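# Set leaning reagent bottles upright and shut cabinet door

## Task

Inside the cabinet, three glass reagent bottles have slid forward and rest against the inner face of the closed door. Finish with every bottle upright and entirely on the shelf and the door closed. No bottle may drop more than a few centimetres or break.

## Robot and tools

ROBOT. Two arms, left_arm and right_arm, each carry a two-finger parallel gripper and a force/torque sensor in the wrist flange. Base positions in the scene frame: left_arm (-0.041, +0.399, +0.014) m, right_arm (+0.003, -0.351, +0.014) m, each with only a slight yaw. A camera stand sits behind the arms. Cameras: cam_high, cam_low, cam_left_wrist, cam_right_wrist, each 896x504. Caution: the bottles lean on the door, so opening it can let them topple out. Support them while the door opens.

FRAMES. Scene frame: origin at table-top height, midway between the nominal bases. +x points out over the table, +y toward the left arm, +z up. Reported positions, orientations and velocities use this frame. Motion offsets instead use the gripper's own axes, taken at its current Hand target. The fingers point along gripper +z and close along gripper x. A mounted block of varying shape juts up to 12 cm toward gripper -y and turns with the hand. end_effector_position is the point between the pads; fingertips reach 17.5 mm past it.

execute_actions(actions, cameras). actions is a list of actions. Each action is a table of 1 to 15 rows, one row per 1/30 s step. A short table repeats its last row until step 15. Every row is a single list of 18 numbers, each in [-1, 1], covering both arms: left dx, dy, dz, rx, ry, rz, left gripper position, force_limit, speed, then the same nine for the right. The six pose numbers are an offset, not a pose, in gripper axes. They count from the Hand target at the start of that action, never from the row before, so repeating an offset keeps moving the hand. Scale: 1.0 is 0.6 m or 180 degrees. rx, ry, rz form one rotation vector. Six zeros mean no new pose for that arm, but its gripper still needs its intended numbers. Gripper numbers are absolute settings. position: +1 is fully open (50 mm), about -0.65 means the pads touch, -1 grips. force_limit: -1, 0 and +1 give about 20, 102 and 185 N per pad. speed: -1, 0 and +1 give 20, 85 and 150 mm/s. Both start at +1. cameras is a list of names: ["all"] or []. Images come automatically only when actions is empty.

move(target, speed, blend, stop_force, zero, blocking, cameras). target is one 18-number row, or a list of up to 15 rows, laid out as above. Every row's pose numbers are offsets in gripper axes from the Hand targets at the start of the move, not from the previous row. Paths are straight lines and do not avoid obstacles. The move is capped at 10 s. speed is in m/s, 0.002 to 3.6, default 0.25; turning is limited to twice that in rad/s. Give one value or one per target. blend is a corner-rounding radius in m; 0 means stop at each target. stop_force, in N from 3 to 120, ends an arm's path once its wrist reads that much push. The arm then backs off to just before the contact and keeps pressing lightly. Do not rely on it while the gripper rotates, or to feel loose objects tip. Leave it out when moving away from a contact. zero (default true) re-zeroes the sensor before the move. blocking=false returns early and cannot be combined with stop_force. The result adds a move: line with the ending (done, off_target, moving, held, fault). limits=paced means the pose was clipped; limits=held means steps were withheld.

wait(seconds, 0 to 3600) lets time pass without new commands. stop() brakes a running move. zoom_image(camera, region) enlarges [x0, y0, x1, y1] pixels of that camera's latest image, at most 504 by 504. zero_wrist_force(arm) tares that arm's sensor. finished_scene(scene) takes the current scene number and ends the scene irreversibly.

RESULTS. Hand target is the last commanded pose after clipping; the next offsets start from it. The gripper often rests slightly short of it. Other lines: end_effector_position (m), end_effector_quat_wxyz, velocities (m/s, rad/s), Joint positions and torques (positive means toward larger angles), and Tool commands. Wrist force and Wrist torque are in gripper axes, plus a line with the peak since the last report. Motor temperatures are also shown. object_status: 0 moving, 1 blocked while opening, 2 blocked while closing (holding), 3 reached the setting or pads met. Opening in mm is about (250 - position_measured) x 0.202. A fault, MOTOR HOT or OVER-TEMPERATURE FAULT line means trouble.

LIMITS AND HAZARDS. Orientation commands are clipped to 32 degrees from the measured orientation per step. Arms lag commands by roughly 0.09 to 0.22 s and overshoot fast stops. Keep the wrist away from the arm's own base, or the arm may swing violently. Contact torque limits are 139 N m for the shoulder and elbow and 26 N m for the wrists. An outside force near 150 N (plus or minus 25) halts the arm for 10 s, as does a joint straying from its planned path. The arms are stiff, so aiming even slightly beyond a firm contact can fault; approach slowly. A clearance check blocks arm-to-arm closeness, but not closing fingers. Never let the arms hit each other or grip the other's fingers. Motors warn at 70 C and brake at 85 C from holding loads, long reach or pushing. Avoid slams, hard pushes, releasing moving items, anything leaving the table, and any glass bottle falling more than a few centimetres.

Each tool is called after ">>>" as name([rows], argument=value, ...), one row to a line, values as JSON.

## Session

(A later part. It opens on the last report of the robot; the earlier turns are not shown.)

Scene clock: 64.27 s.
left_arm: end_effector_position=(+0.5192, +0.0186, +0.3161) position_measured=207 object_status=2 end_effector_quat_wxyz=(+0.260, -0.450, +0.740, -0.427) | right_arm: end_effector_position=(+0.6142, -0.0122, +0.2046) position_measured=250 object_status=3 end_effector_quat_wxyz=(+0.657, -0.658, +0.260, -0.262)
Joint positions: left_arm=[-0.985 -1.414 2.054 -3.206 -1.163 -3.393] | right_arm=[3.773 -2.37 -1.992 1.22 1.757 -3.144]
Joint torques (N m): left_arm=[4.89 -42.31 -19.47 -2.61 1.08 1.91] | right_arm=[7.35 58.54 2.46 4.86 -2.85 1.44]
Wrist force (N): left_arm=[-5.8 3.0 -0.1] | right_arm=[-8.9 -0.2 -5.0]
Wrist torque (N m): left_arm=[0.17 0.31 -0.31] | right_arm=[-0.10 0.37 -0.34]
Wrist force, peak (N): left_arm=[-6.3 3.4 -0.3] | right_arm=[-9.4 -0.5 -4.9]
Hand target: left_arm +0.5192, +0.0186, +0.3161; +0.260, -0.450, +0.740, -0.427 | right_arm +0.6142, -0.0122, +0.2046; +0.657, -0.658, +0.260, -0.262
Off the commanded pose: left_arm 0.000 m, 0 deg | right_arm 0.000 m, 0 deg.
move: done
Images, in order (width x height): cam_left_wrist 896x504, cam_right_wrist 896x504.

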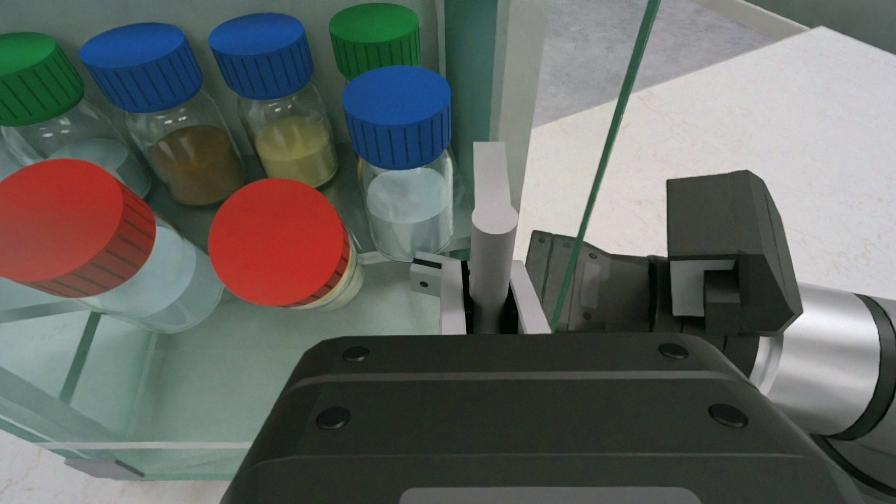

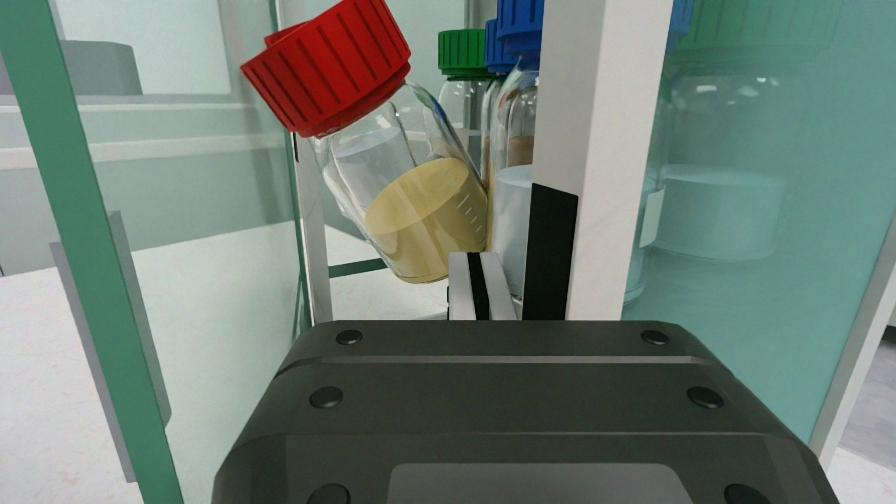

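>>> zoom_image(camera="cam_right_wrist", region=[430, 160, 620, 330])

>>> zoom_image(camera="cam_left_wrist", region=[330, 50, 530, 330])

Scaled by 2.653.

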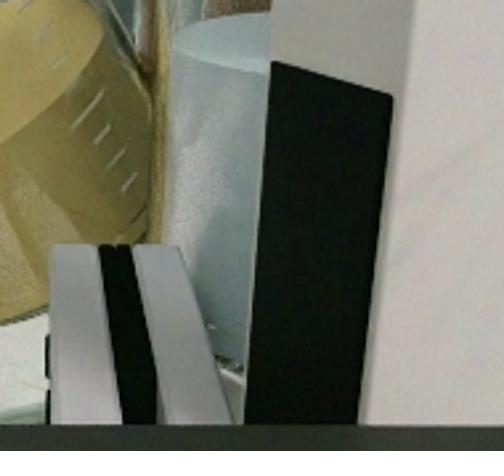

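Scaled by 1.800.

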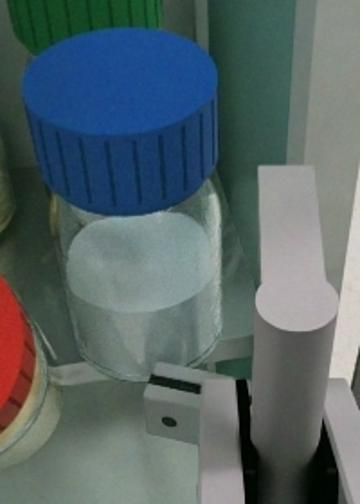

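>>> move([
  [0,0,0,0,0,0,-0.98,0,-0.6,-0.0248,0,-0.0258,0,-0.0722,0,-1,-1,1],
  [-0.0042,0.01262,-0.02187,0,0.01443,0.00833,-0.98,0,-0.6,-0.0506,0.0125,-0.0557,0,-0.1444,0,-1,-1,1],
  [-0.0084,0.02304,-0.03991,0,0.02646,0.01528,-0.98,0,-0.6,-0.0506,0.0125,-0.0557,0,-0.1444,0,-1,-1,1],
], speed=[0.05,0.06,0.04], blend=[0.004,0.004,0], cameras=["cam_right_wrist","cam_left_wrist"])

Scene clock: 71.73 s.
left_arm: end_effector_position=(+0.4970, +0.0357, +0.3161) position_measured=207 object_status=2 end_effector_quat_wxyz=(+0.239, -0.414, +0.761, -0.439) | right_arm: end_effector_position=(+0.5692, -0.0157, +0.1970) position_measured=250 object_status=3 end_effector_quat_wxyz=(+0.699, -0.700, +0.106, -0.107)
Joint positions: left_arm=[-0.957 -1.476 2.131 -3.245 -1.268 -3.322] | right_arm=[3.594 -2.424 -1.872 1.152 2.39 -3.145]
Joint torques (N m): left_arm=[2.43 -42.11 -13.45 -7.73 -2.49 2.46] | right_arm=[-12.15 31.82 21.87 -0.99 1.28 -1.66]
Wrist force (N): left_arm=[-9.2 3.6 1.0] | right_arm=[-1.6 -0.4 -3.0]
Wrist torque (N m): left_arm=[0.15 0.40 -0.37] | right_arm=[-0.06 0.18 -0.28]
Wrist force, peak (N): left_arm=[-9.2 3.8 0.9] | right_arm=[-9.5 -0.3 -5.0]
Hand target: left_arm +0.4969, +0.0357, +0.3161; +0.239, -0.414, +0.761, -0.439 | right_arm +0.5692, -0.0157, +0.1970; +0.699, -0.700, +0.106, -0.107
Off the commanded pose: left_arm 0.000 m, 0 deg | right_arm 0.000 m, 0 deg.
move: done
Images, in order (width x height): cam_left_wrist 896x504, cam_right_wrist 896x504.

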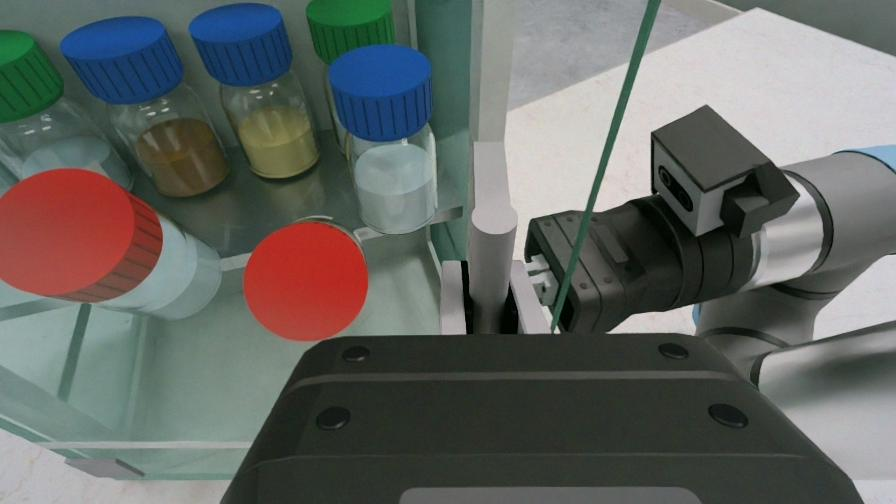

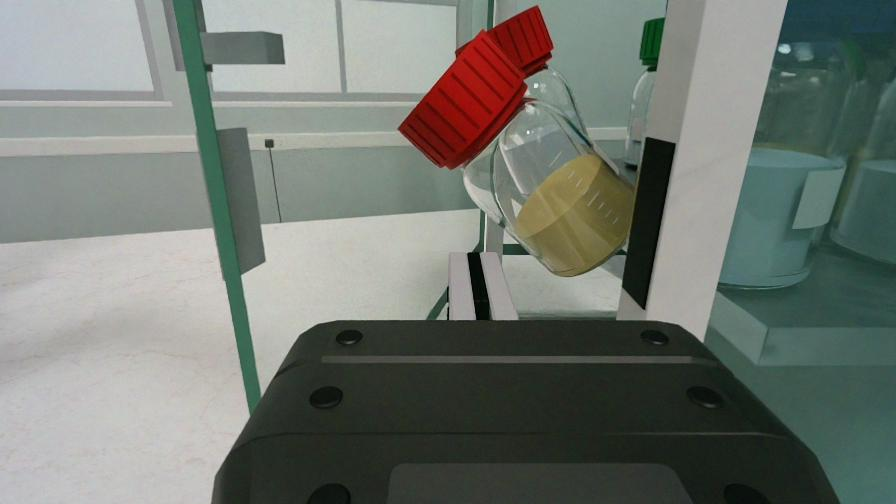

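>>> move([
  [-0.0004,0,0,0,0,0,-0.98,0,-0.6,-0.0108,0,-0.0004,0,-0.005,0,-1,-1,1],
  [-0.0004,0,0,0,0,0,-0.98,0,-0.6,-0.0127,0,0.1168,0,-0.005,0,-1,-1,1],
  [-0.0004,0,0,0,0,0,-0.98,0,-0.6,-0.0127,-0.0125,0.1168,0,-0.005,0,-1,-1,1],
], speed=[0.05,0.06,0.02], stop_force=12, cameras=["cam_right_wrist","cam_left_wrist"])

Scene clock: 75.87 s.
left_arm: end_effector_position=(+0.4971, +0.0359, +0.3161) position_measured=207 object_status=2 end_effector_quat_wxyz=(+0.239, -0.414, +0.761, -0.439) | right_arm: end_effector_position=(+0.5828, +0.0534, +0.2044) position_measured=250 object_status=3 end_effector_quat_wxyz=(+0.699, -0.700, +0.100, -0.102)
Joint positions: left_arm=[-0.956 -1.476 2.131 -3.245 -1.268 -3.322] | right_arm=[3.698 -2.444 -1.77 1.071 2.302 -3.145]
Joint torques (N m): left_arm=[6.95 -36.43 -13.11 -7.59 0.12 2.38] | right_arm=[11.13 64.15 4.23 -0.63 -1.46 -0.65]
Wrist force (N): left_arm=[-3.2 3.5 0.0] | right_arm=[-2.3 0.7 -2.8]
Wrist torque (N m): left_arm=[0.19 0.36 -0.37] | right_arm=[-0.05 0.11 -0.28]
Wrist force, peak (N): left_arm=[-10.0 4.1 1.0] | right_arm=[-2.5 0.8 -2.9]
Hand target: left_arm +0.4971, +0.0359, +0.3161; +0.239, -0.414, +0.761, -0.439 | right_arm +0.5828, +0.0534, +0.2044; +0.699, -0.700, +0.100, -0.102
Off the commanded pose: left_arm 0.000 m, 0 deg | right_arm 0.000 m, 0 deg.
move: done
Images, in order (width x height): cam_left_wrist 896x504, cam_right_wrist 896x504.

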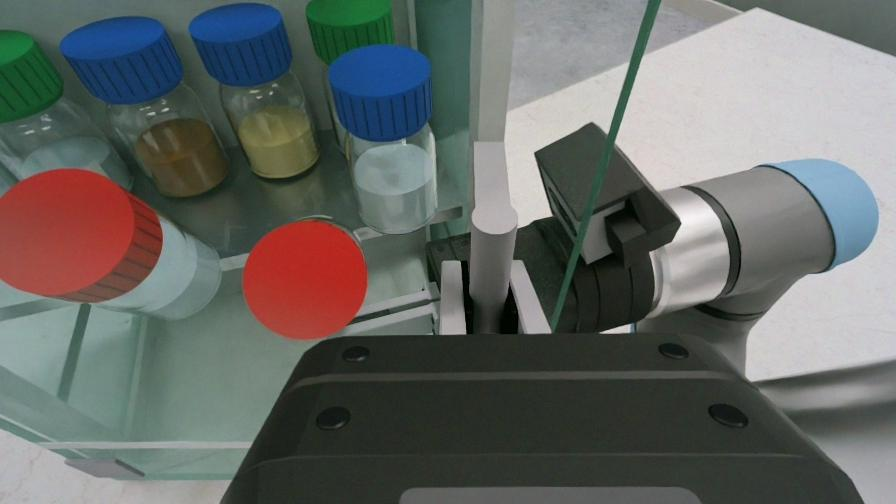

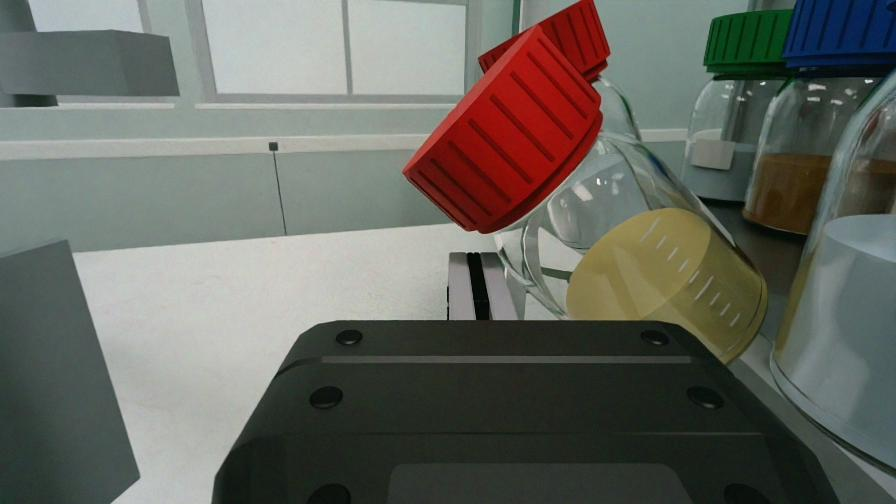

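>>> move([
  [0,0,0,0,0,0,-0.98,0,-0.6,0.0191,0,0.0023,0,0.0417,0,-1,-1,1],
  [0,0,0,0,0,0,-0.98,0,-0.6,0.0361,0,0.0055,0,0.075,0,-1,-1,1],
  [0,0,0,0,0,0,-0.98,0,-0.6,0.0532,0,0.0091,0,0.1083,0,-1,-1,1],
  [0,0,0,0,0,0,-0.98,0,-0.6,0.0688,0,0.0129,0,0.1389,0,-1,-1,1],
], speed=0.025, blend=[0.003,0.003,0.003,0], stop_force=14, cameras=["cam_right_wrist","cam_left_wrist"])

Scene clock: 79.90 s.
left_arm: end_effector_position=(+0.4971, +0.0359, +0.3161) position_measured=207 object_status=2 end_effector_quat_wxyz=(+0.239, -0.414, +0.761, -0.439) | right_arm: end_effector_position=(+0.5919, +0.0519, +0.2045) position_measured=250 object_status=3 end_effector_quat_wxyz=(+0.693, -0.694, +0.137, -0.139)
Joint positions: left_arm=[-0.956 -1.476 2.131 -3.245 -1.268 -3.322] | right_arm=[3.728 -2.429 -1.814 1.1 2.165 -3.145]
Joint torques (N m): left_arm=[6.17 -27.64 -12.85 -6.98 1.65 2.54] | right_arm=[-19.51 32.14 25.16 -2.25 -2.21 1.46]
Wrist force (N): left_arm=[-3.0 3.4 0.3] | right_arm=[-14.6 -3.1 -4.6]
Wrist torque (N m): left_arm=[0.17 0.34 -0.37] | right_arm=[-0.03 -0.09 -0.49]
Wrist force, peak (N): left_arm=[-3.4 3.7 0.0] | right_arm=[-18.3 -3.7 -6.3]
Hand target: left_arm +0.4971, +0.0359, +0.3161; +0.239, -0.414, +0.761, -0.439 | right_arm +0.5919, +0.0519, +0.2045; +0.693, -0.694, +0.137, -0.139 (not the last commanded pose)
Off the commanded pose: left_arm 0.000 m, 0 deg | right_arm 0.033 m, 19 deg.
move: contact (right_arm); path passed 0 of 4 targets
Images, in order (width x height): cam_left_wrist 896x504, cam_right_wrist 896x504.

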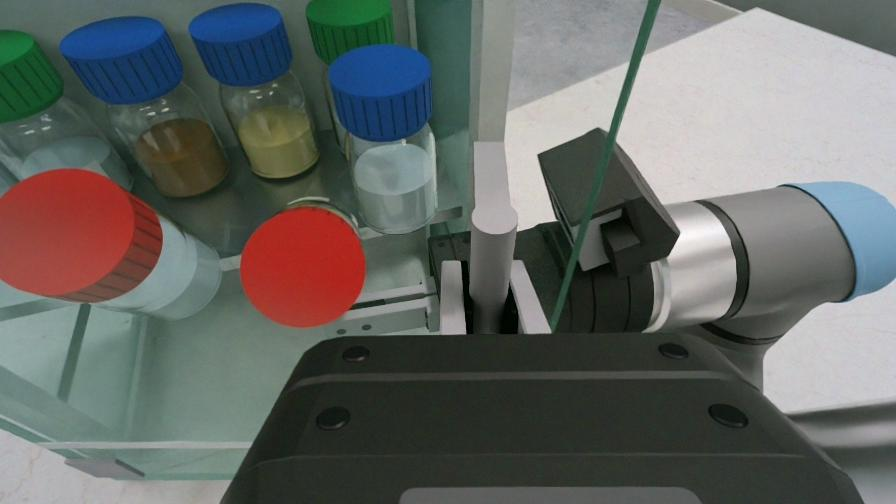

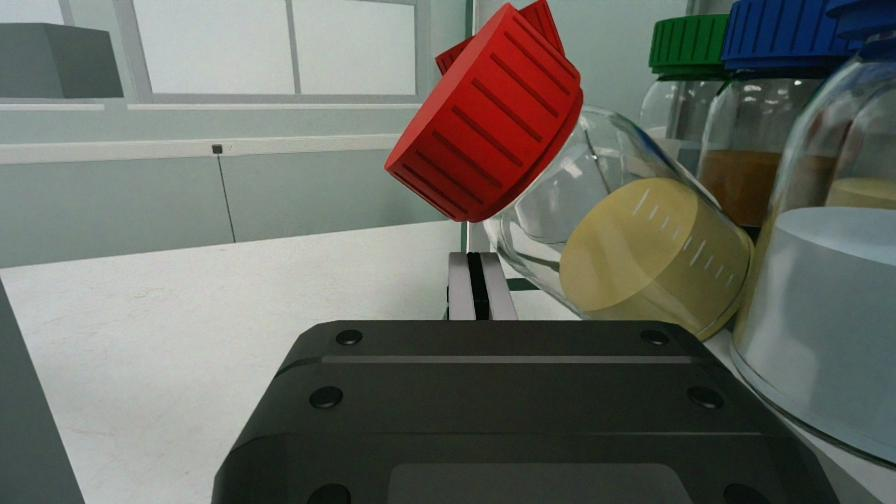

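>>> zoom_image(camera="cam_left_wrist", region=[220, 140, 480, 340])

>>> zoom_image(camera="cam_right_wrist", region=[440, 130, 800, 400])

Scaled by 1.938.

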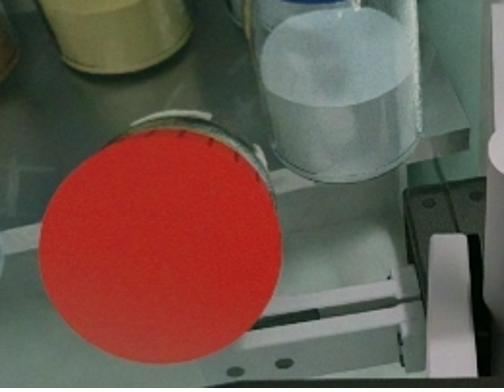

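Scaled by 1.400.

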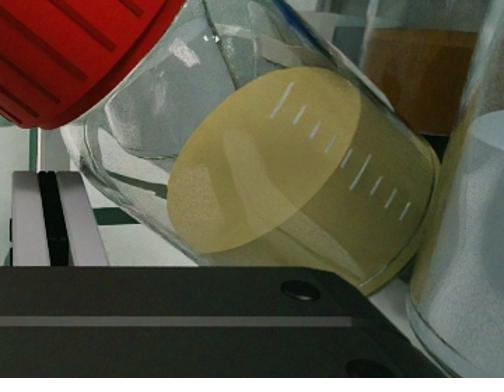

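>>> move([
  [0,0,0,0,0,0,-0.98,0,-0.6,-0.015,0,-0.0032,0,-0.0339,0,-1,-1,1],
  [0,0,0,0,0,0,-0.98,0,-0.6,-0.015,0.0158,-0.0032,0,-0.0339,0,-1,-1,1],
], speed=0.03, cameras=["cam_right_wrist","cam_left_wrist"])

>>> zoom_image(camera="cam_right_wrist", region=[440, 130, 800, 400])

Scene clock: 86.37 s.
left_arm: end_effector_position=(+0.4971, +0.0359, +0.3161) position_measured=207 object_status=2 end_effector_quat_wxyz=(+0.239, -0.414, +0.761, -0.439) | right_arm: end_effector_position=(+0.5829, +0.0536, +0.1951) position_measured=250 object_status=3 end_effector_quat_wxyz=(+0.699, -0.700, +0.100, -0.102)
Joint positions: left_arm=[-0.956 -1.476 2.131 -3.245 -1.268 -3.322] | right_arm=[3.698 -2.464 -1.765 1.086 2.302 -3.145]
Joint torques (N m): left_arm=[5.83 -19.78 -12.93 -6.22 1.61 2.33] | right_arm=[-11.75 37.78 24.05 4.55 1.39 -0.04]
Wrist force (N): left_arm=[-3.3 4.0 -0.3] | right_arm=[-2.0 -0.1 -3.7]
Wrist torque (N m): left_arm=[0.19 0.40 -0.36] | right_arm=[-0.01 0.22 -0.30]
Wrist force, peak (N): left_arm=[-3.4 4.1 -0.6] | right_arm=[-15.6 -3.0 -5.3]
Hand target: left_arm +0.4971, +0.0359, +0.3161; +0.239, -0.414, +0.761, -0.439 | right_arm +0.5829, +0.0536, +0.1950; +0.699, -0.700, +0.100, -0.102
Off the commanded pose: left_arm 0.000 m, 0 deg | right_arm 0.000 m, 0 deg.
move: done
Images, in order (width x height): cam_left_wrist 896x504, cam_right_wrist 896x504.

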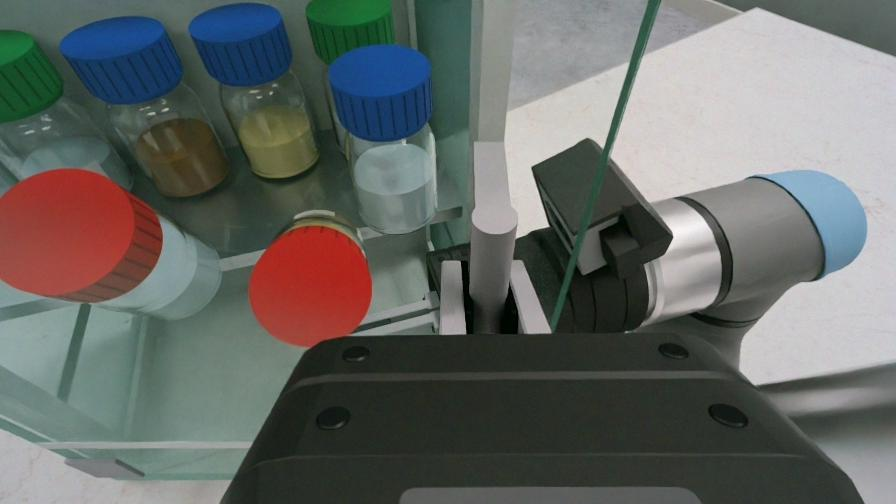

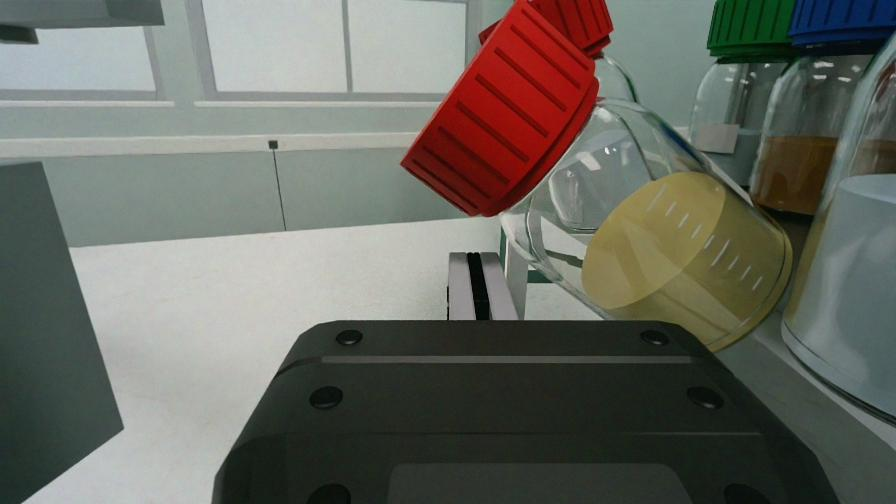

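Scaled by 1.400.

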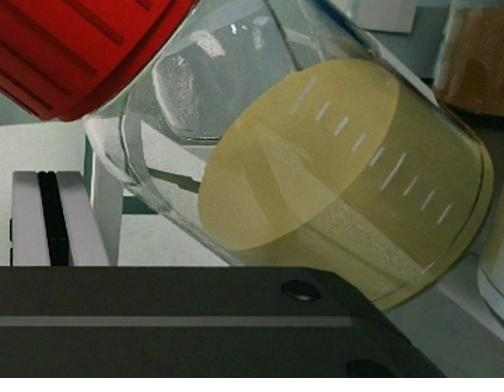

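>>> move([
  [0,0,0,0,0,0,-0.98,0,-0.6,0.015,0.0035,0.0021,0,0.0333,0,-1,-1,1],
  [0.0014,-0.00678,0.01174,0,-0.0077,-0.00444,-0.98,0,-0.6,0.0273,-0.0032,0.0035,0,0.0528,0,-1,-1,1],
  [0.0014,-0.00678,0.01174,0,-0.0077,-0.00444,-0.98,0,-0.6,0.0361,-0.0098,0.0055,0,0.075,0,-1,-1,1],
], speed=0.02, blend=[0.002,0.002,0], stop_force=12, cameras=["cam_right_wrist","cam_left_wrist"])

Scene clock: 95.10 s.
left_arm: end_effector_position=(+0.5034, +0.0308, +0.3161) position_measured=207 object_status=2 end_effector_quat_wxyz=(+0.245, -0.425, +0.755, -0.435) | right_arm: end_effector_position=(+0.6046, +0.0506, +0.2009) position_measured=250 object_status=3 end_effector_quat_wxyz=(+0.683, -0.684, +0.182, -0.183)
Joint positions: left_arm=[-0.965 -1.458 2.11 -3.235 -1.237 -3.343] | right_arm=[3.771 -2.424 -1.849 1.131 1.994 -3.144]
Joint torques (N m): left_arm=[-2.74 -19.02 -35.76 -1.79 3.86 -2.37] | right_arm=[10.46 62.93 3.58 4.96 -1.72 1.52]
Wrist force (N): left_arm=[3.9 4.0 -0.8] | right_arm=[-4.0 0.4 -3.9]
Wrist torque (N m): left_arm=[0.18 0.34 -0.30] | right_arm=[-0.05 0.21 -0.37]
Wrist force, peak (N): left_arm=[4.1 4.4 -0.9] | right_arm=[-4.2 1.0 -3.9]
Hand target: left_arm +0.5034, +0.0308, +0.3161; +0.245, -0.425, +0.755, -0.435 | right_arm +0.6046, +0.0506, +0.2009; +0.683, -0.684, +0.182, -0.183
Off the commanded pose: left_arm 0.000 m, 0 deg | right_arm 0.000 m, 0 deg.
move: done
Images, in order (width x height): cam_left_wrist 896x504, cam_right_wrist 896x504.

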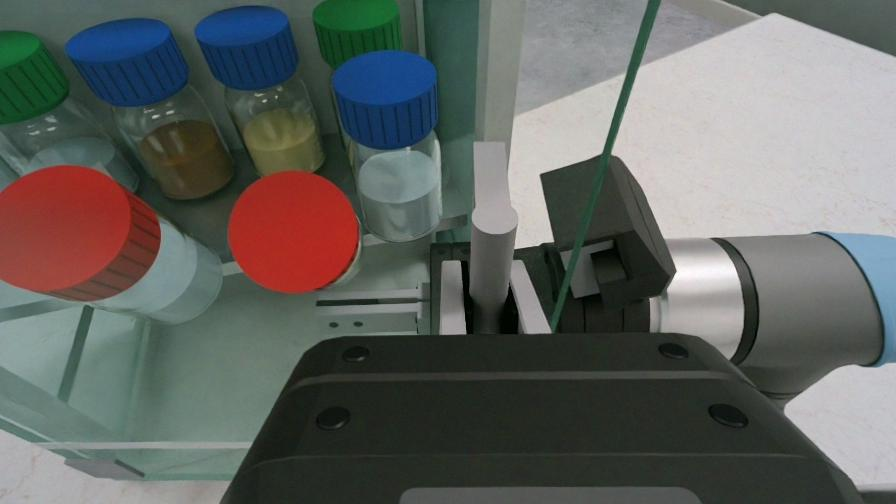

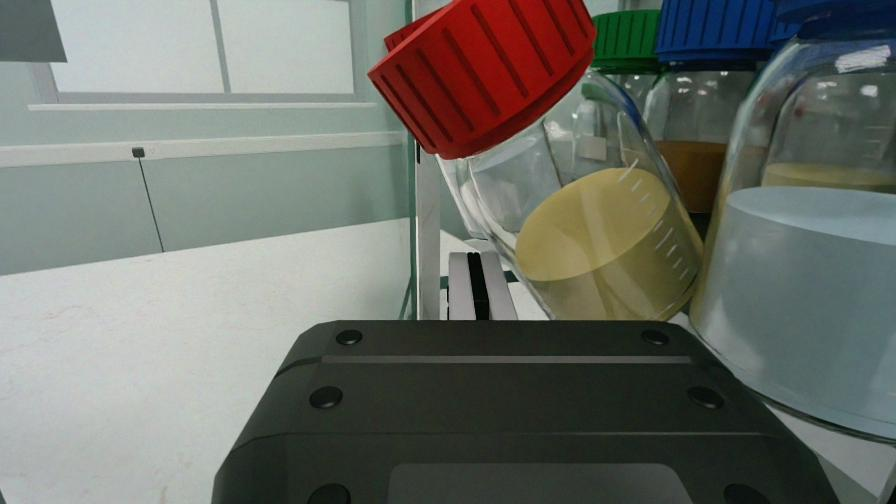

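>>> move([
  [-0.0017,0.00678,-0.01174,0,0.0077,0.00444,-0.98,0,-0.6,0.0078,-0.0067,0.0037,0,0.0167,0,-1,-1,1],
  [-0.0017,0.00678,-0.01174,0,0.0077,0.00444,-0.98,0,-0.6,0.0158,-0.0067,0.0075,0,0.0333,0,-1,-1,1],
  [-0.0017,0.00678,-0.01174,0,0.0077,0.00444,-0.98,0,-0.6,0.0301,-0.0067,0.0148,0,0.0639,0,-1,-1,1],
  [-0.0017,0.00678,-0.01174,0,0.0077,0.00444,-0.98,0,-0.6,0.0396,-0.0067,0.02,0,0.0806,0,-1,-1,1],
], speed=0.025, blend=[0.002,0.002,0.002,0], stop_force=14, cameras=["cam_right_wrist","cam_left_wrist"])

Scene clock: 101.70 s.
left_arm: end_effector_position=(+0.4970, +0.0359, +0.3161) position_measured=207 object_status=2 end_effector_quat_wxyz=(+0.239, -0.414, +0.761, -0.439) | right_arm: end_effector_position=(+0.6312, +0.0492, +0.2050) position_measured=250 object_status=3 end_effector_quat_wxyz=(+0.654, -0.655, +0.266, -0.268)
Joint positions: left_arm=[-0.956 -1.476 2.131 -3.245 -1.268 -3.322] | right_arm=[3.865 -2.406 -1.878 1.142 1.646 -3.144]
Joint torques (N m): left_arm=[5.97 -42.54 -12.88 -7.67 -1.27 2.39] | right_arm=[11.21 31.81 23.09 -0.27 -1.33 1.57]
Wrist force (N): left_arm=[-4.6 3.0 0.9] | right_arm=[-2.4 -0.6 -3.8]
Wrist torque (N m): left_arm=[0.13 0.44 -0.37] | right_arm=[-0.05 0.19 -0.40]
Wrist force, peak (N): left_arm=[4.1 4.4 -1.1] | right_arm=[-4.0 0.5 -4.1]
Hand target: left_arm +0.4970, +0.0359, +0.3161; +0.239, -0.414, +0.761, -0.439 | right_arm +0.6312, +0.0492, +0.2050; +0.654, -0.655, +0.266, -0.268
Off the commanded pose: left_arm 0.000 m, 0 deg | right_arm 0.000 m, 0 deg.
move: done
Images, in order (width x height): cam_left_wrist 896x504, cam_right_wrist 896x504.

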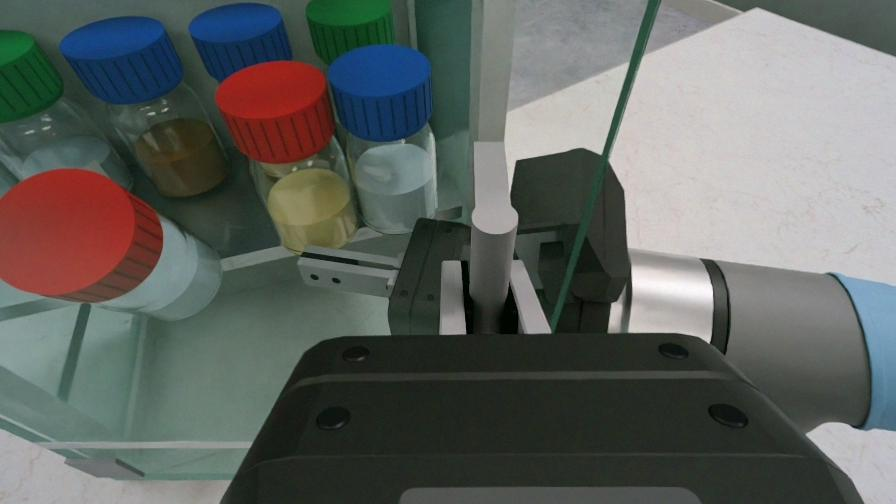

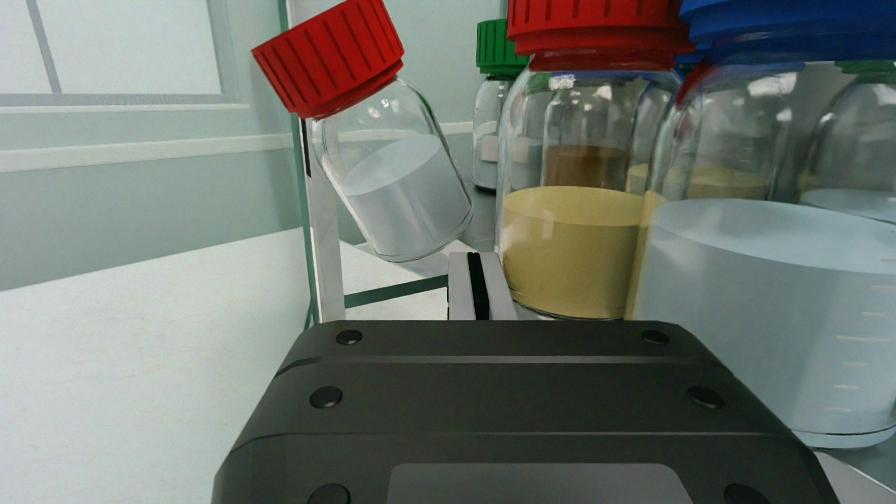

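>>> move([
  [-0.0039,0.01262,-0.02187,0,0.01443,0.00833,-0.98,0,-0.6,-0.0278,0,-0.024,0,-0.05,0,-1,-1,1],
  [-0.0091,0.02512,-0.0435,0,0.02887,0.01667,-0.98,0,-0.6,-0.0589,0.02,-0.0498,0,-0.1278,0,-1,-1,1],
  [-0.0144,0.03538,-0.06129,0,0.0409,0.02361,-0.98,0,-0.6,-0.0589,0.02,-0.0498,0,-0.1278,0,-1,-1,1],
], speed=[0.05,0.05,0.05], blend=[0.004,0.004,0], cameras=["cam_right_wrist","cam_left_wrist"])

>>> zoom_image(camera="cam_right_wrist", region=[440, 60, 800, 340])

Scene clock: 111.93 s.
left_arm: end_effector_position=(+0.4661, +0.0662, +0.3162) position_measured=207 object_status=2 end_effector_quat_wxyz=(+0.206, -0.357, +0.789, -0.455) | right_arm: end_effector_position=(+0.5850, +0.0525, +0.1929) position_measured=250 object_status=3 end_effector_quat_wxyz=(+0.694, -0.695, +0.131, -0.132)
Joint positions: left_arm=[-0.885 -1.564 2.229 -3.279 -1.457 -3.207] | right_arm=[3.729 -2.451 -1.816 1.125 2.184 -3.145]
Joint torques (N m): left_arm=[-4.46 -40.59 -13.57 -8.7 -5.44 2.46] | right_arm=[-12.1 33.2 22.76 -0.56 1.37 -1.57]
Wrist force (N): left_arm=[-20.0 5.1 4.2] | right_arm=[-1.7 -0.1 -3.5]
Wrist torque (N m): left_arm=[0.21 0.37 -0.39] | right_arm=[-0.01 0.19 -0.37]
Wrist force, peak (N): left_arm=[-20.0 5.1 4.2] | right_arm=[-3.2 -0.4 -3.8]
Hand target: left_arm +0.4660, +0.0662, +0.3162; +0.206, -0.357, +0.789, -0.455 | right_arm +0.5850, +0.0525, +0.1929; +0.694, -0.695, +0.131, -0.132
Off the commanded pose: left_arm 0.000 m, 0 deg | right_arm 0.000 m, 0 deg.
move: done
Images, in order (width x height): cam_left_wrist 896x504, cam_right_wrist 896x504.

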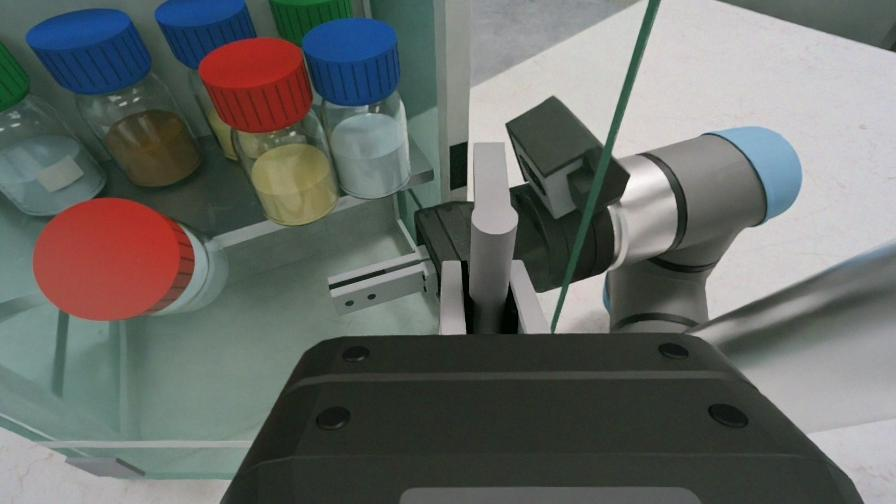

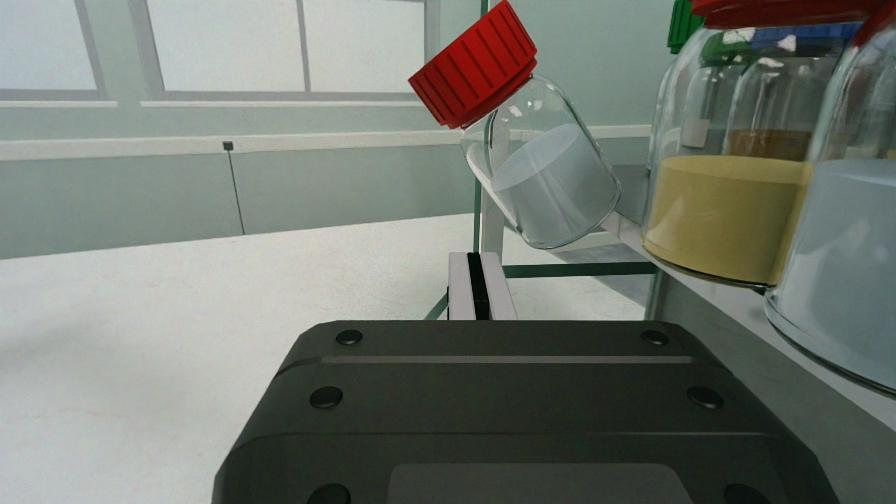

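Scaled by 1.400.

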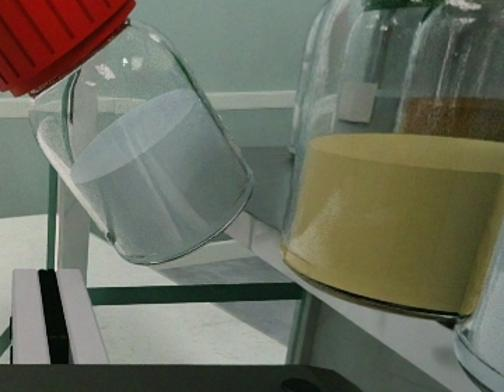

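>>> move([
  [-0.0009,0,0,0,0,0,-0.98,0,-0.6,-0.008,0,0.1409,0,0.0165,0,-1,-1,1],
  [-0.0009,0,0,0,0,0,-0.98,0,-0.6,-0.008,-0.0135,0.1409,0,0.0165,0,-1,-1,1],
  [-0.0009,0,0,0,0,0,-0.98,0,-0.6,0.0037,-0.016,0.1445,0,0.0498,0,-1,-1,1],
  [-0.0009,0,0,0,0,0,-0.98,0,-0.6,0.0175,-0.0202,0.1485,0,0.0776,0,-1,-1,1],
], speed=[0.07,0.02,0.025,0.025], blend=[0,0,0.002,0], stop_force=12, cameras=["cam_right_wrist","cam_left_wrist"])

Scene clock: 119.63 s.
left_arm: end_effector_position=(+0.4662, +0.0665, +0.3162) position_measured=207 object_status=2 end_effector_quat_wxyz=(+0.206, -0.357, +0.789, -0.455) | right_arm: end_effector_position=(+0.6273, +0.1317, +0.2049) position_measured=250 object_status=3 end_effector_quat_wxyz=(+0.673, -0.674, +0.214, -0.216)
Joint positions: left_arm=[-0.884 -1.564 2.229 -3.279 -1.458 -3.206] | right_arm=[3.911 -2.464 -1.716 1.038 1.758 -3.144]
Joint torques (N m): left_arm=[-7.75 -38.99 -13.79 -7.26 0.37 -2.01] | right_arm=[10.86 65.51 5.87 5.1 -1.68 1.57]
Wrist force (N): left_arm=[-8.8 5.4 3.2] | right_arm=[-3.9 0.0 -4.1]
Wrist torque (N m): left_arm=[0.29 0.56 -0.35] | right_arm=[-0.05 0.23 -0.40]
Wrist force, peak (N): left_arm=[-20.6 5.4 4.1] | right_arm=[-4.8 0.6 -4.2]
Hand target: left_arm +0.4662, +0.0665, +0.3162; +0.206, -0.357, +0.789, -0.455 | right_arm +0.6273, +0.1317, +0.2049; +0.673, -0.674, +0.214, -0.216
Off the commanded pose: left_arm 0.000 m, 0 deg | right_arm 0.000 m, 0 deg.
move: contact (left_arm)
Images, in order (width x height): cam_left_wrist 896x504, cam_right_wrist 896x504.

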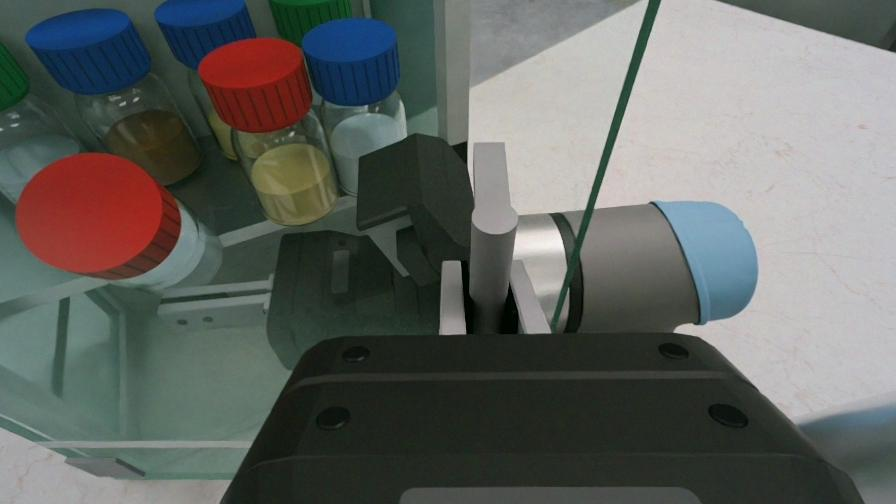

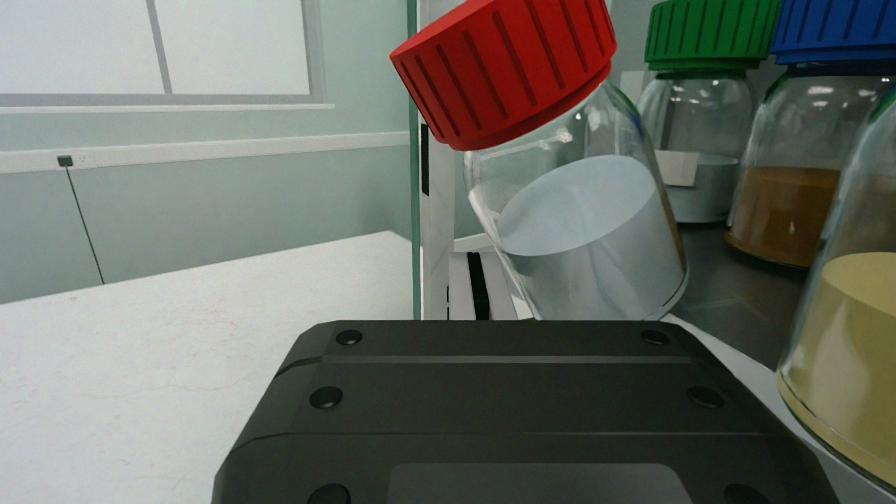

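>>> move([
  [0,0,0,0,0,0,-0.98,0,-0.6,0.014,0,0.0072,0,0.0111,0,-1,-1,1],
  [0,0,0,0,0,0,-0.98,0,-0.6,0.0266,0,0.0147,0,0.0194,0,-1,-1,1],
  [0,0,0,0,0,0,-0.98,0,-0.6,0.0376,0,0.0225,0,0.0222,0,-1,-1,1],
], speed=0.025, blend=[0.002,0.002,0], stop_force=14, cameras=["cam_right_wrist","cam_left_wrist"])

Scene clock: 124.23 s.
left_arm: end_effector_position=(+0.4662, +0.0665, +0.3162) position_measured=207 object_status=2 end_effector_quat_wxyz=(+0.206, -0.357, +0.789, -0.455) | right_arm: end_effector_position=(+0.6535, +0.1296, +0.2050) position_measured=250 object_status=3 end_effector_quat_wxyz=(+0.665, -0.666, +0.237, -0.239)
Joint positions: left_arm=[-0.884 -1.564 2.229 -3.279 -1.458 -3.206] | right_arm=[3.907 -2.483 -1.666 1.007 1.692 -3.144]
Joint torques (N m): left_arm=[-8.28 -38.87 -14.32 -6.17 0.42 -1.76] | right_arm=[-11.97 37.15 25.68 -0.15 -1.28 1.44]
Wrist force (N): left_arm=[-8.7 5.6 2.8] | right_arm=[-2.7 -0.4 -3.8]
Wrist torque (N m): left_arm=[0.32 0.55 -0.36] | right_arm=[-0.05 0.24 -0.40]
Wrist force, peak (N): left_arm=[-8.9 5.5 3.1] | right_arm=[-4.2 0.1 -4.6]
Hand target: left_arm +0.4662, +0.0665, +0.3162; +0.206, -0.357, +0.789, -0.455 | right_arm +0.6535, +0.1296, +0.2050; +0.665, -0.666, +0.237, -0.239
Off the commanded pose: left_arm 0.000 m, 0 deg | right_arm 0.000 m, 0 deg.
move: done
Images, in order (width x height): cam_left_wrist 896x504, cam_right_wrist 896x504.

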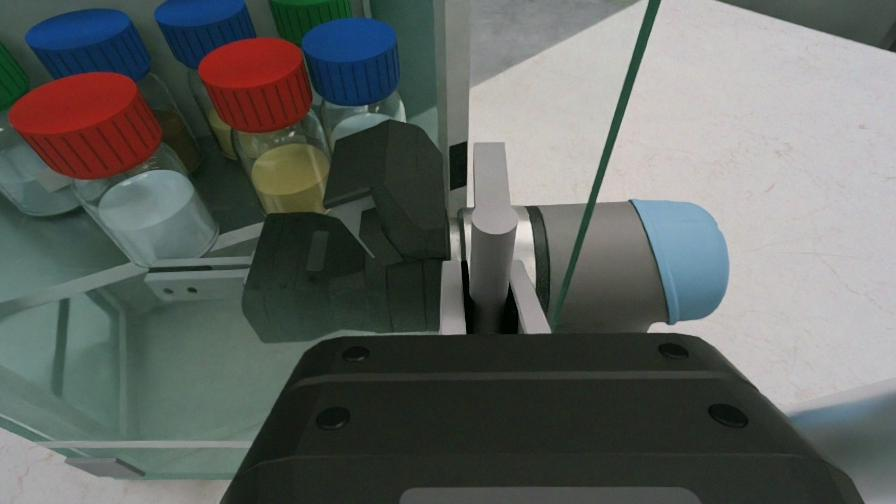

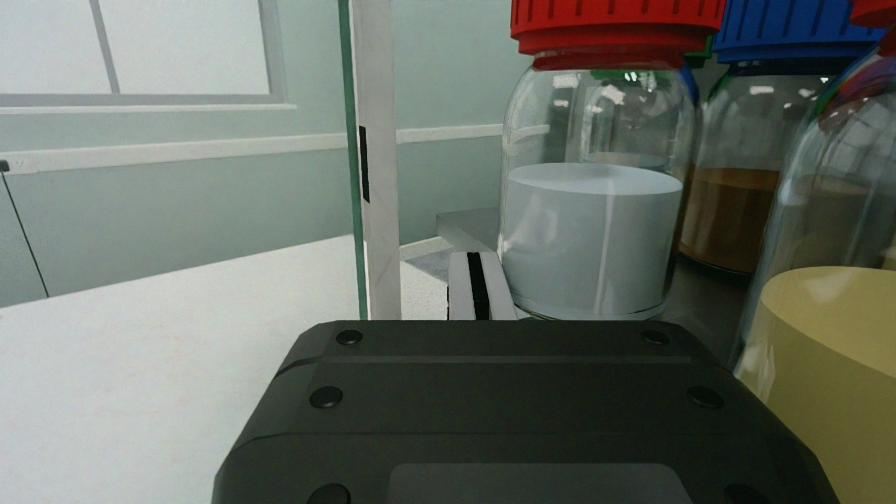

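>>> move([
  [-0.008,0.02097,-0.03631,0,0.02406,0.01389,-0.98,0,-0.6,-0.0555,0,-0.0384,0,-0.0222,0,-1,-1,1],
  [-0.0193,0.04149,-0.07186,0,0.04811,0.02778,-0.98,0,-0.6,-0.0465,0,-0.0989,0,-0.0445,0,-1,-1,1],
  [-0.0342,0.06142,-0.10638,0,0.07217,0.04167,-0.98,0,-0.6,-0.0374,0,-0.1593,0,-0.0667,0,-1,-1,1],
  [-0.0524,0.0806,-0.1396,0,0.09622,0.05556,-0.98,0,-0.6,-0.0374,0,-0.1593,0,-0.0667,0,-1,-1,1],
  [-0.074,0.09889,-0.17127,0,0.12028,0.06944,-0.98,0,-0.6,-0.0374,0,-0.1593,0,-0.0667,0,-1,-1,1],
  [-0.0986,0.11614,-0.20116,0,0.14433,0.08333,-0.98,0,-0.6,-0.0374,0,-0.1593,0,-0.0667,0,-1,-1,1],
], speed=0.08, blend=[0.005,0.005,0.005,0.005,0.005,0], cameras=["cam_right_wrist","cam_left_wrist","cam_high"])

Scene clock: 131.70 s.
left_arm: end_effector_position=(+0.4007, +0.2029, +0.3163) position_measured=207 object_status=2 end_effector_quat_wxyz=(+0.081, -0.140, +0.855, -0.493) | right_arm: end_effector_position=(+0.5755, +0.0700, +0.2049) position_measured=250 object_status=3 end_effector_quat_wxyz=(+0.687, -0.687, +0.166, -0.168)
Joint positions: left_arm=[-0.356 -1.676 2.288 -2.992 -2.331 -2.559] | right_arm=[3.817 -2.401 -1.891 1.149 1.991 -3.144]
Joint torques (N m): left_arm=[4.35 -16.48 -38.11 -2.79 -5.99 2.42] | right_arm=[-11.96 60.82 2.33 5.03 1.44 -1.12]
Wrist force (N): left_arm=[-13.8 10.6 7.3] | right_arm=[-1.9 -0.2 -3.8]
Wrist torque (N m): left_arm=[0.39 0.55 -0.39] | right_arm=[-0.05 0.25 -0.40]
Wrist force, peak (N): left_arm=[3.3 18.9 8.6] | right_arm=[-3.0 -0.2 -4.0]
Hand target: left_arm +0.4007, +0.2030, +0.3163; +0.081, -0.140, +0.855, -0.493 | right_arm +0.5755, +0.0700, +0.2049; +0.687, -0.687, +0.166, -0.168
Off the commanded pose: left_arm 0.000 m, 0 deg | right_arm 0.000 m, 0 deg.
move: done
Images, in order (width x height): cam_high 896x504, cam_left_wrist 896x504, cam_right_wrist 896x504.

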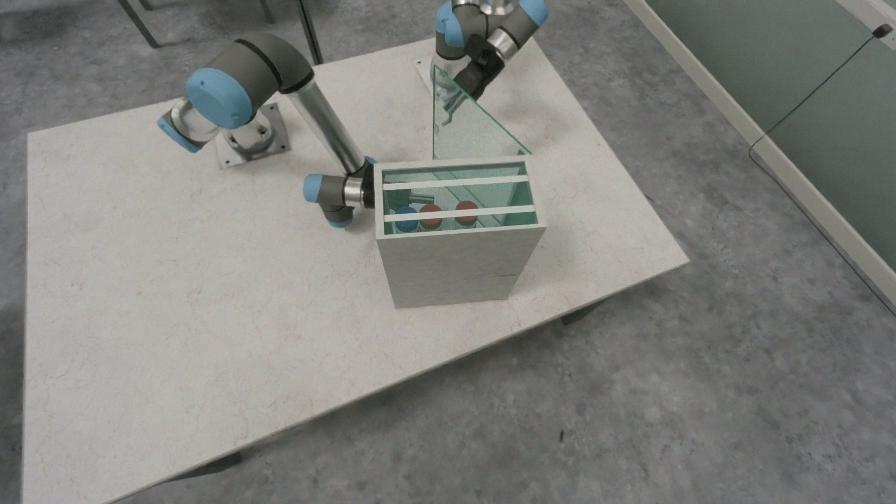

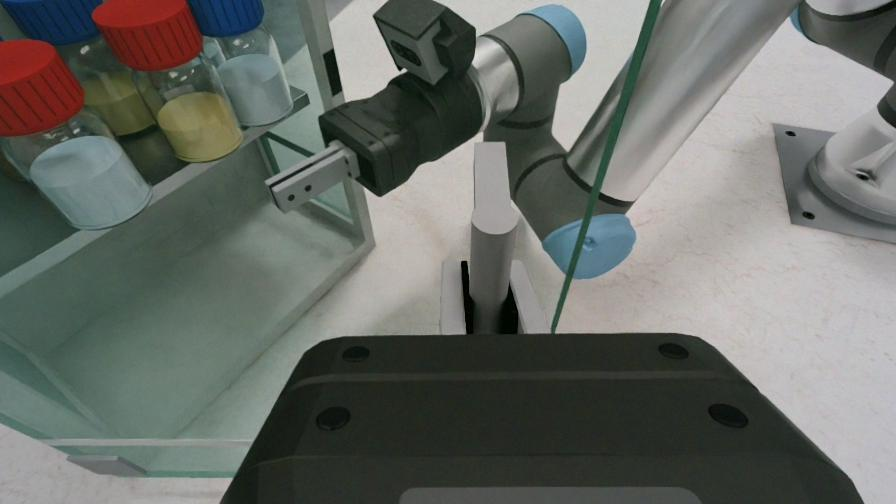

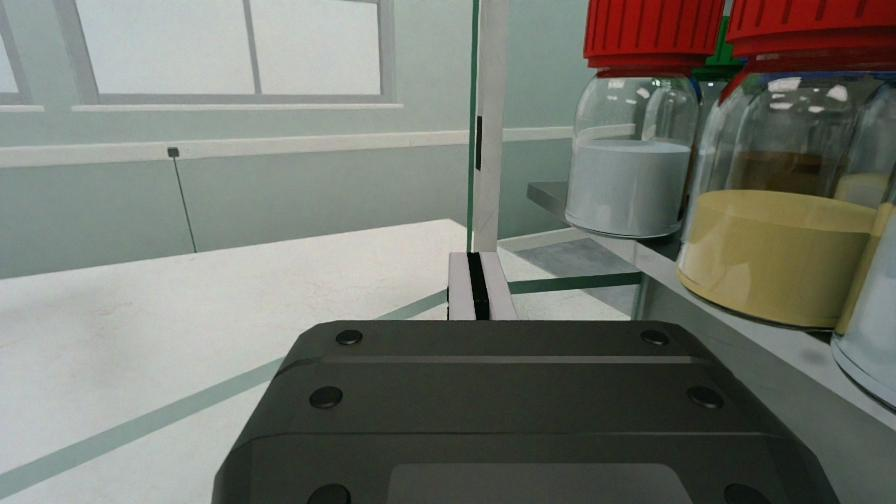

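>>> move(target=[0,0,0,0,0,0,-0.98,0,-0.6,-0.0142,-0.0383,0.1491,0,0.2667,0,-1,-1,1], speed=0.2, cameras=["cam_right_wrist","cam_left_wrist"])

Scene clock: 135.53 s.
left_arm: end_effector_position=(+0.4007, +0.2030, +0.3163) position_measured=207 object_status=2 end_effector_quat_wxyz=(+0.081, -0.140, +0.855, -0.493) | right_arm: end_effector_position=(+0.6090, +0.1534, +0.2278) position_measured=250 object_status=3 end_effector_quat_wxyz=(+0.560, -0.560, +0.431, -0.433)
Joint positions: left_arm=[-0.356 -1.676 2.288 -2.991 -2.331 -2.559] | right_arm=[4.273 -2.444 -1.662 0.966 0.698 -3.146]
Joint torques (N m): left_arm=[4.22 -33.69 -38.67 -2.5 -6 2.48] | right_arm=[12.47 36.23 24.57 -1.12 -1.19 1]
Wrist force (N): left_arm=[-14.1 10.0 6.6] | right_arm=[-2.2 0.0 -3.6]
Wrist torque (N m): left_arm=[0.40 0.53 -0.38] | right_arm=[0.00 0.28 -0.25]
Wrist force, peak (N): left_arm=[-14.4 10.3 6.9] | right_arm=[-2.6 0.1 -3.6]
Hand target: left_arm +0.4007, +0.2030, +0.3163; +0.081, -0.140, +0.855, -0.493 | right_arm +0.6091, +0.1534, +0.2278; +0.560, -0.560, +0.431, -0.433
Off the commanded pose: left_arm 0.000 m, 0 deg | right_arm 0.000 m, 0 deg.
move: done
Images, in order (width x height): cam_left_wrist 896x504, cam_right_wrist 896x504.

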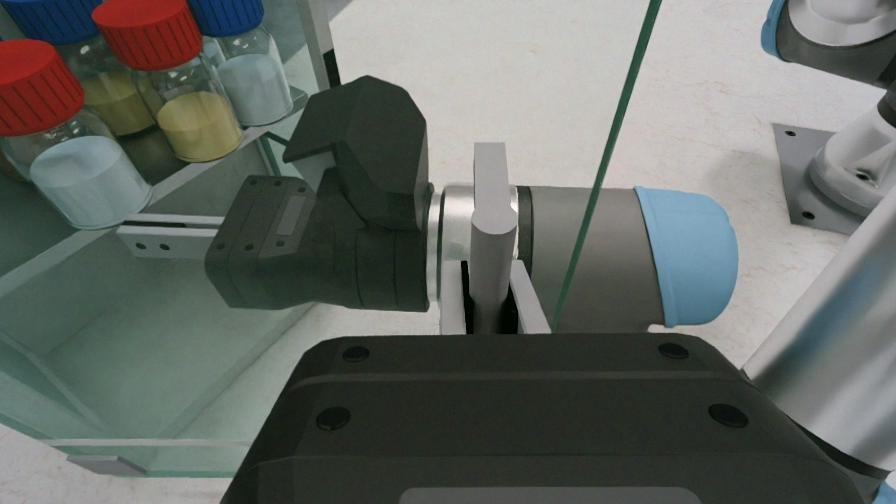

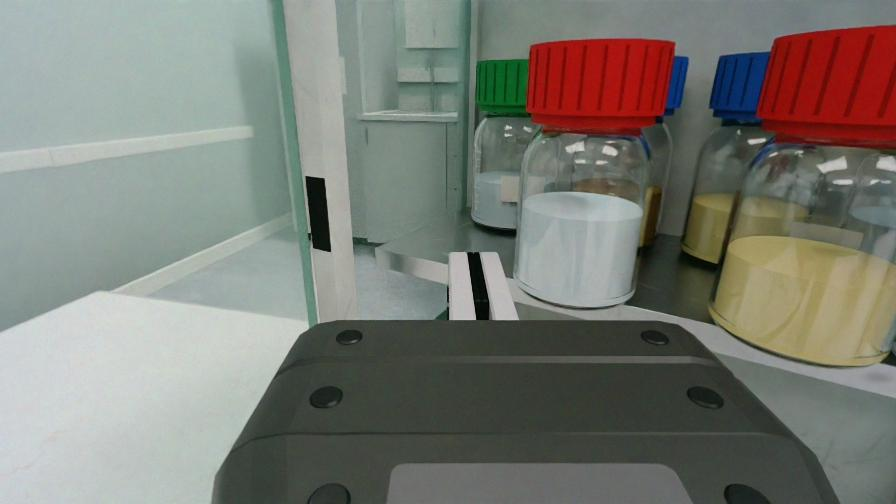

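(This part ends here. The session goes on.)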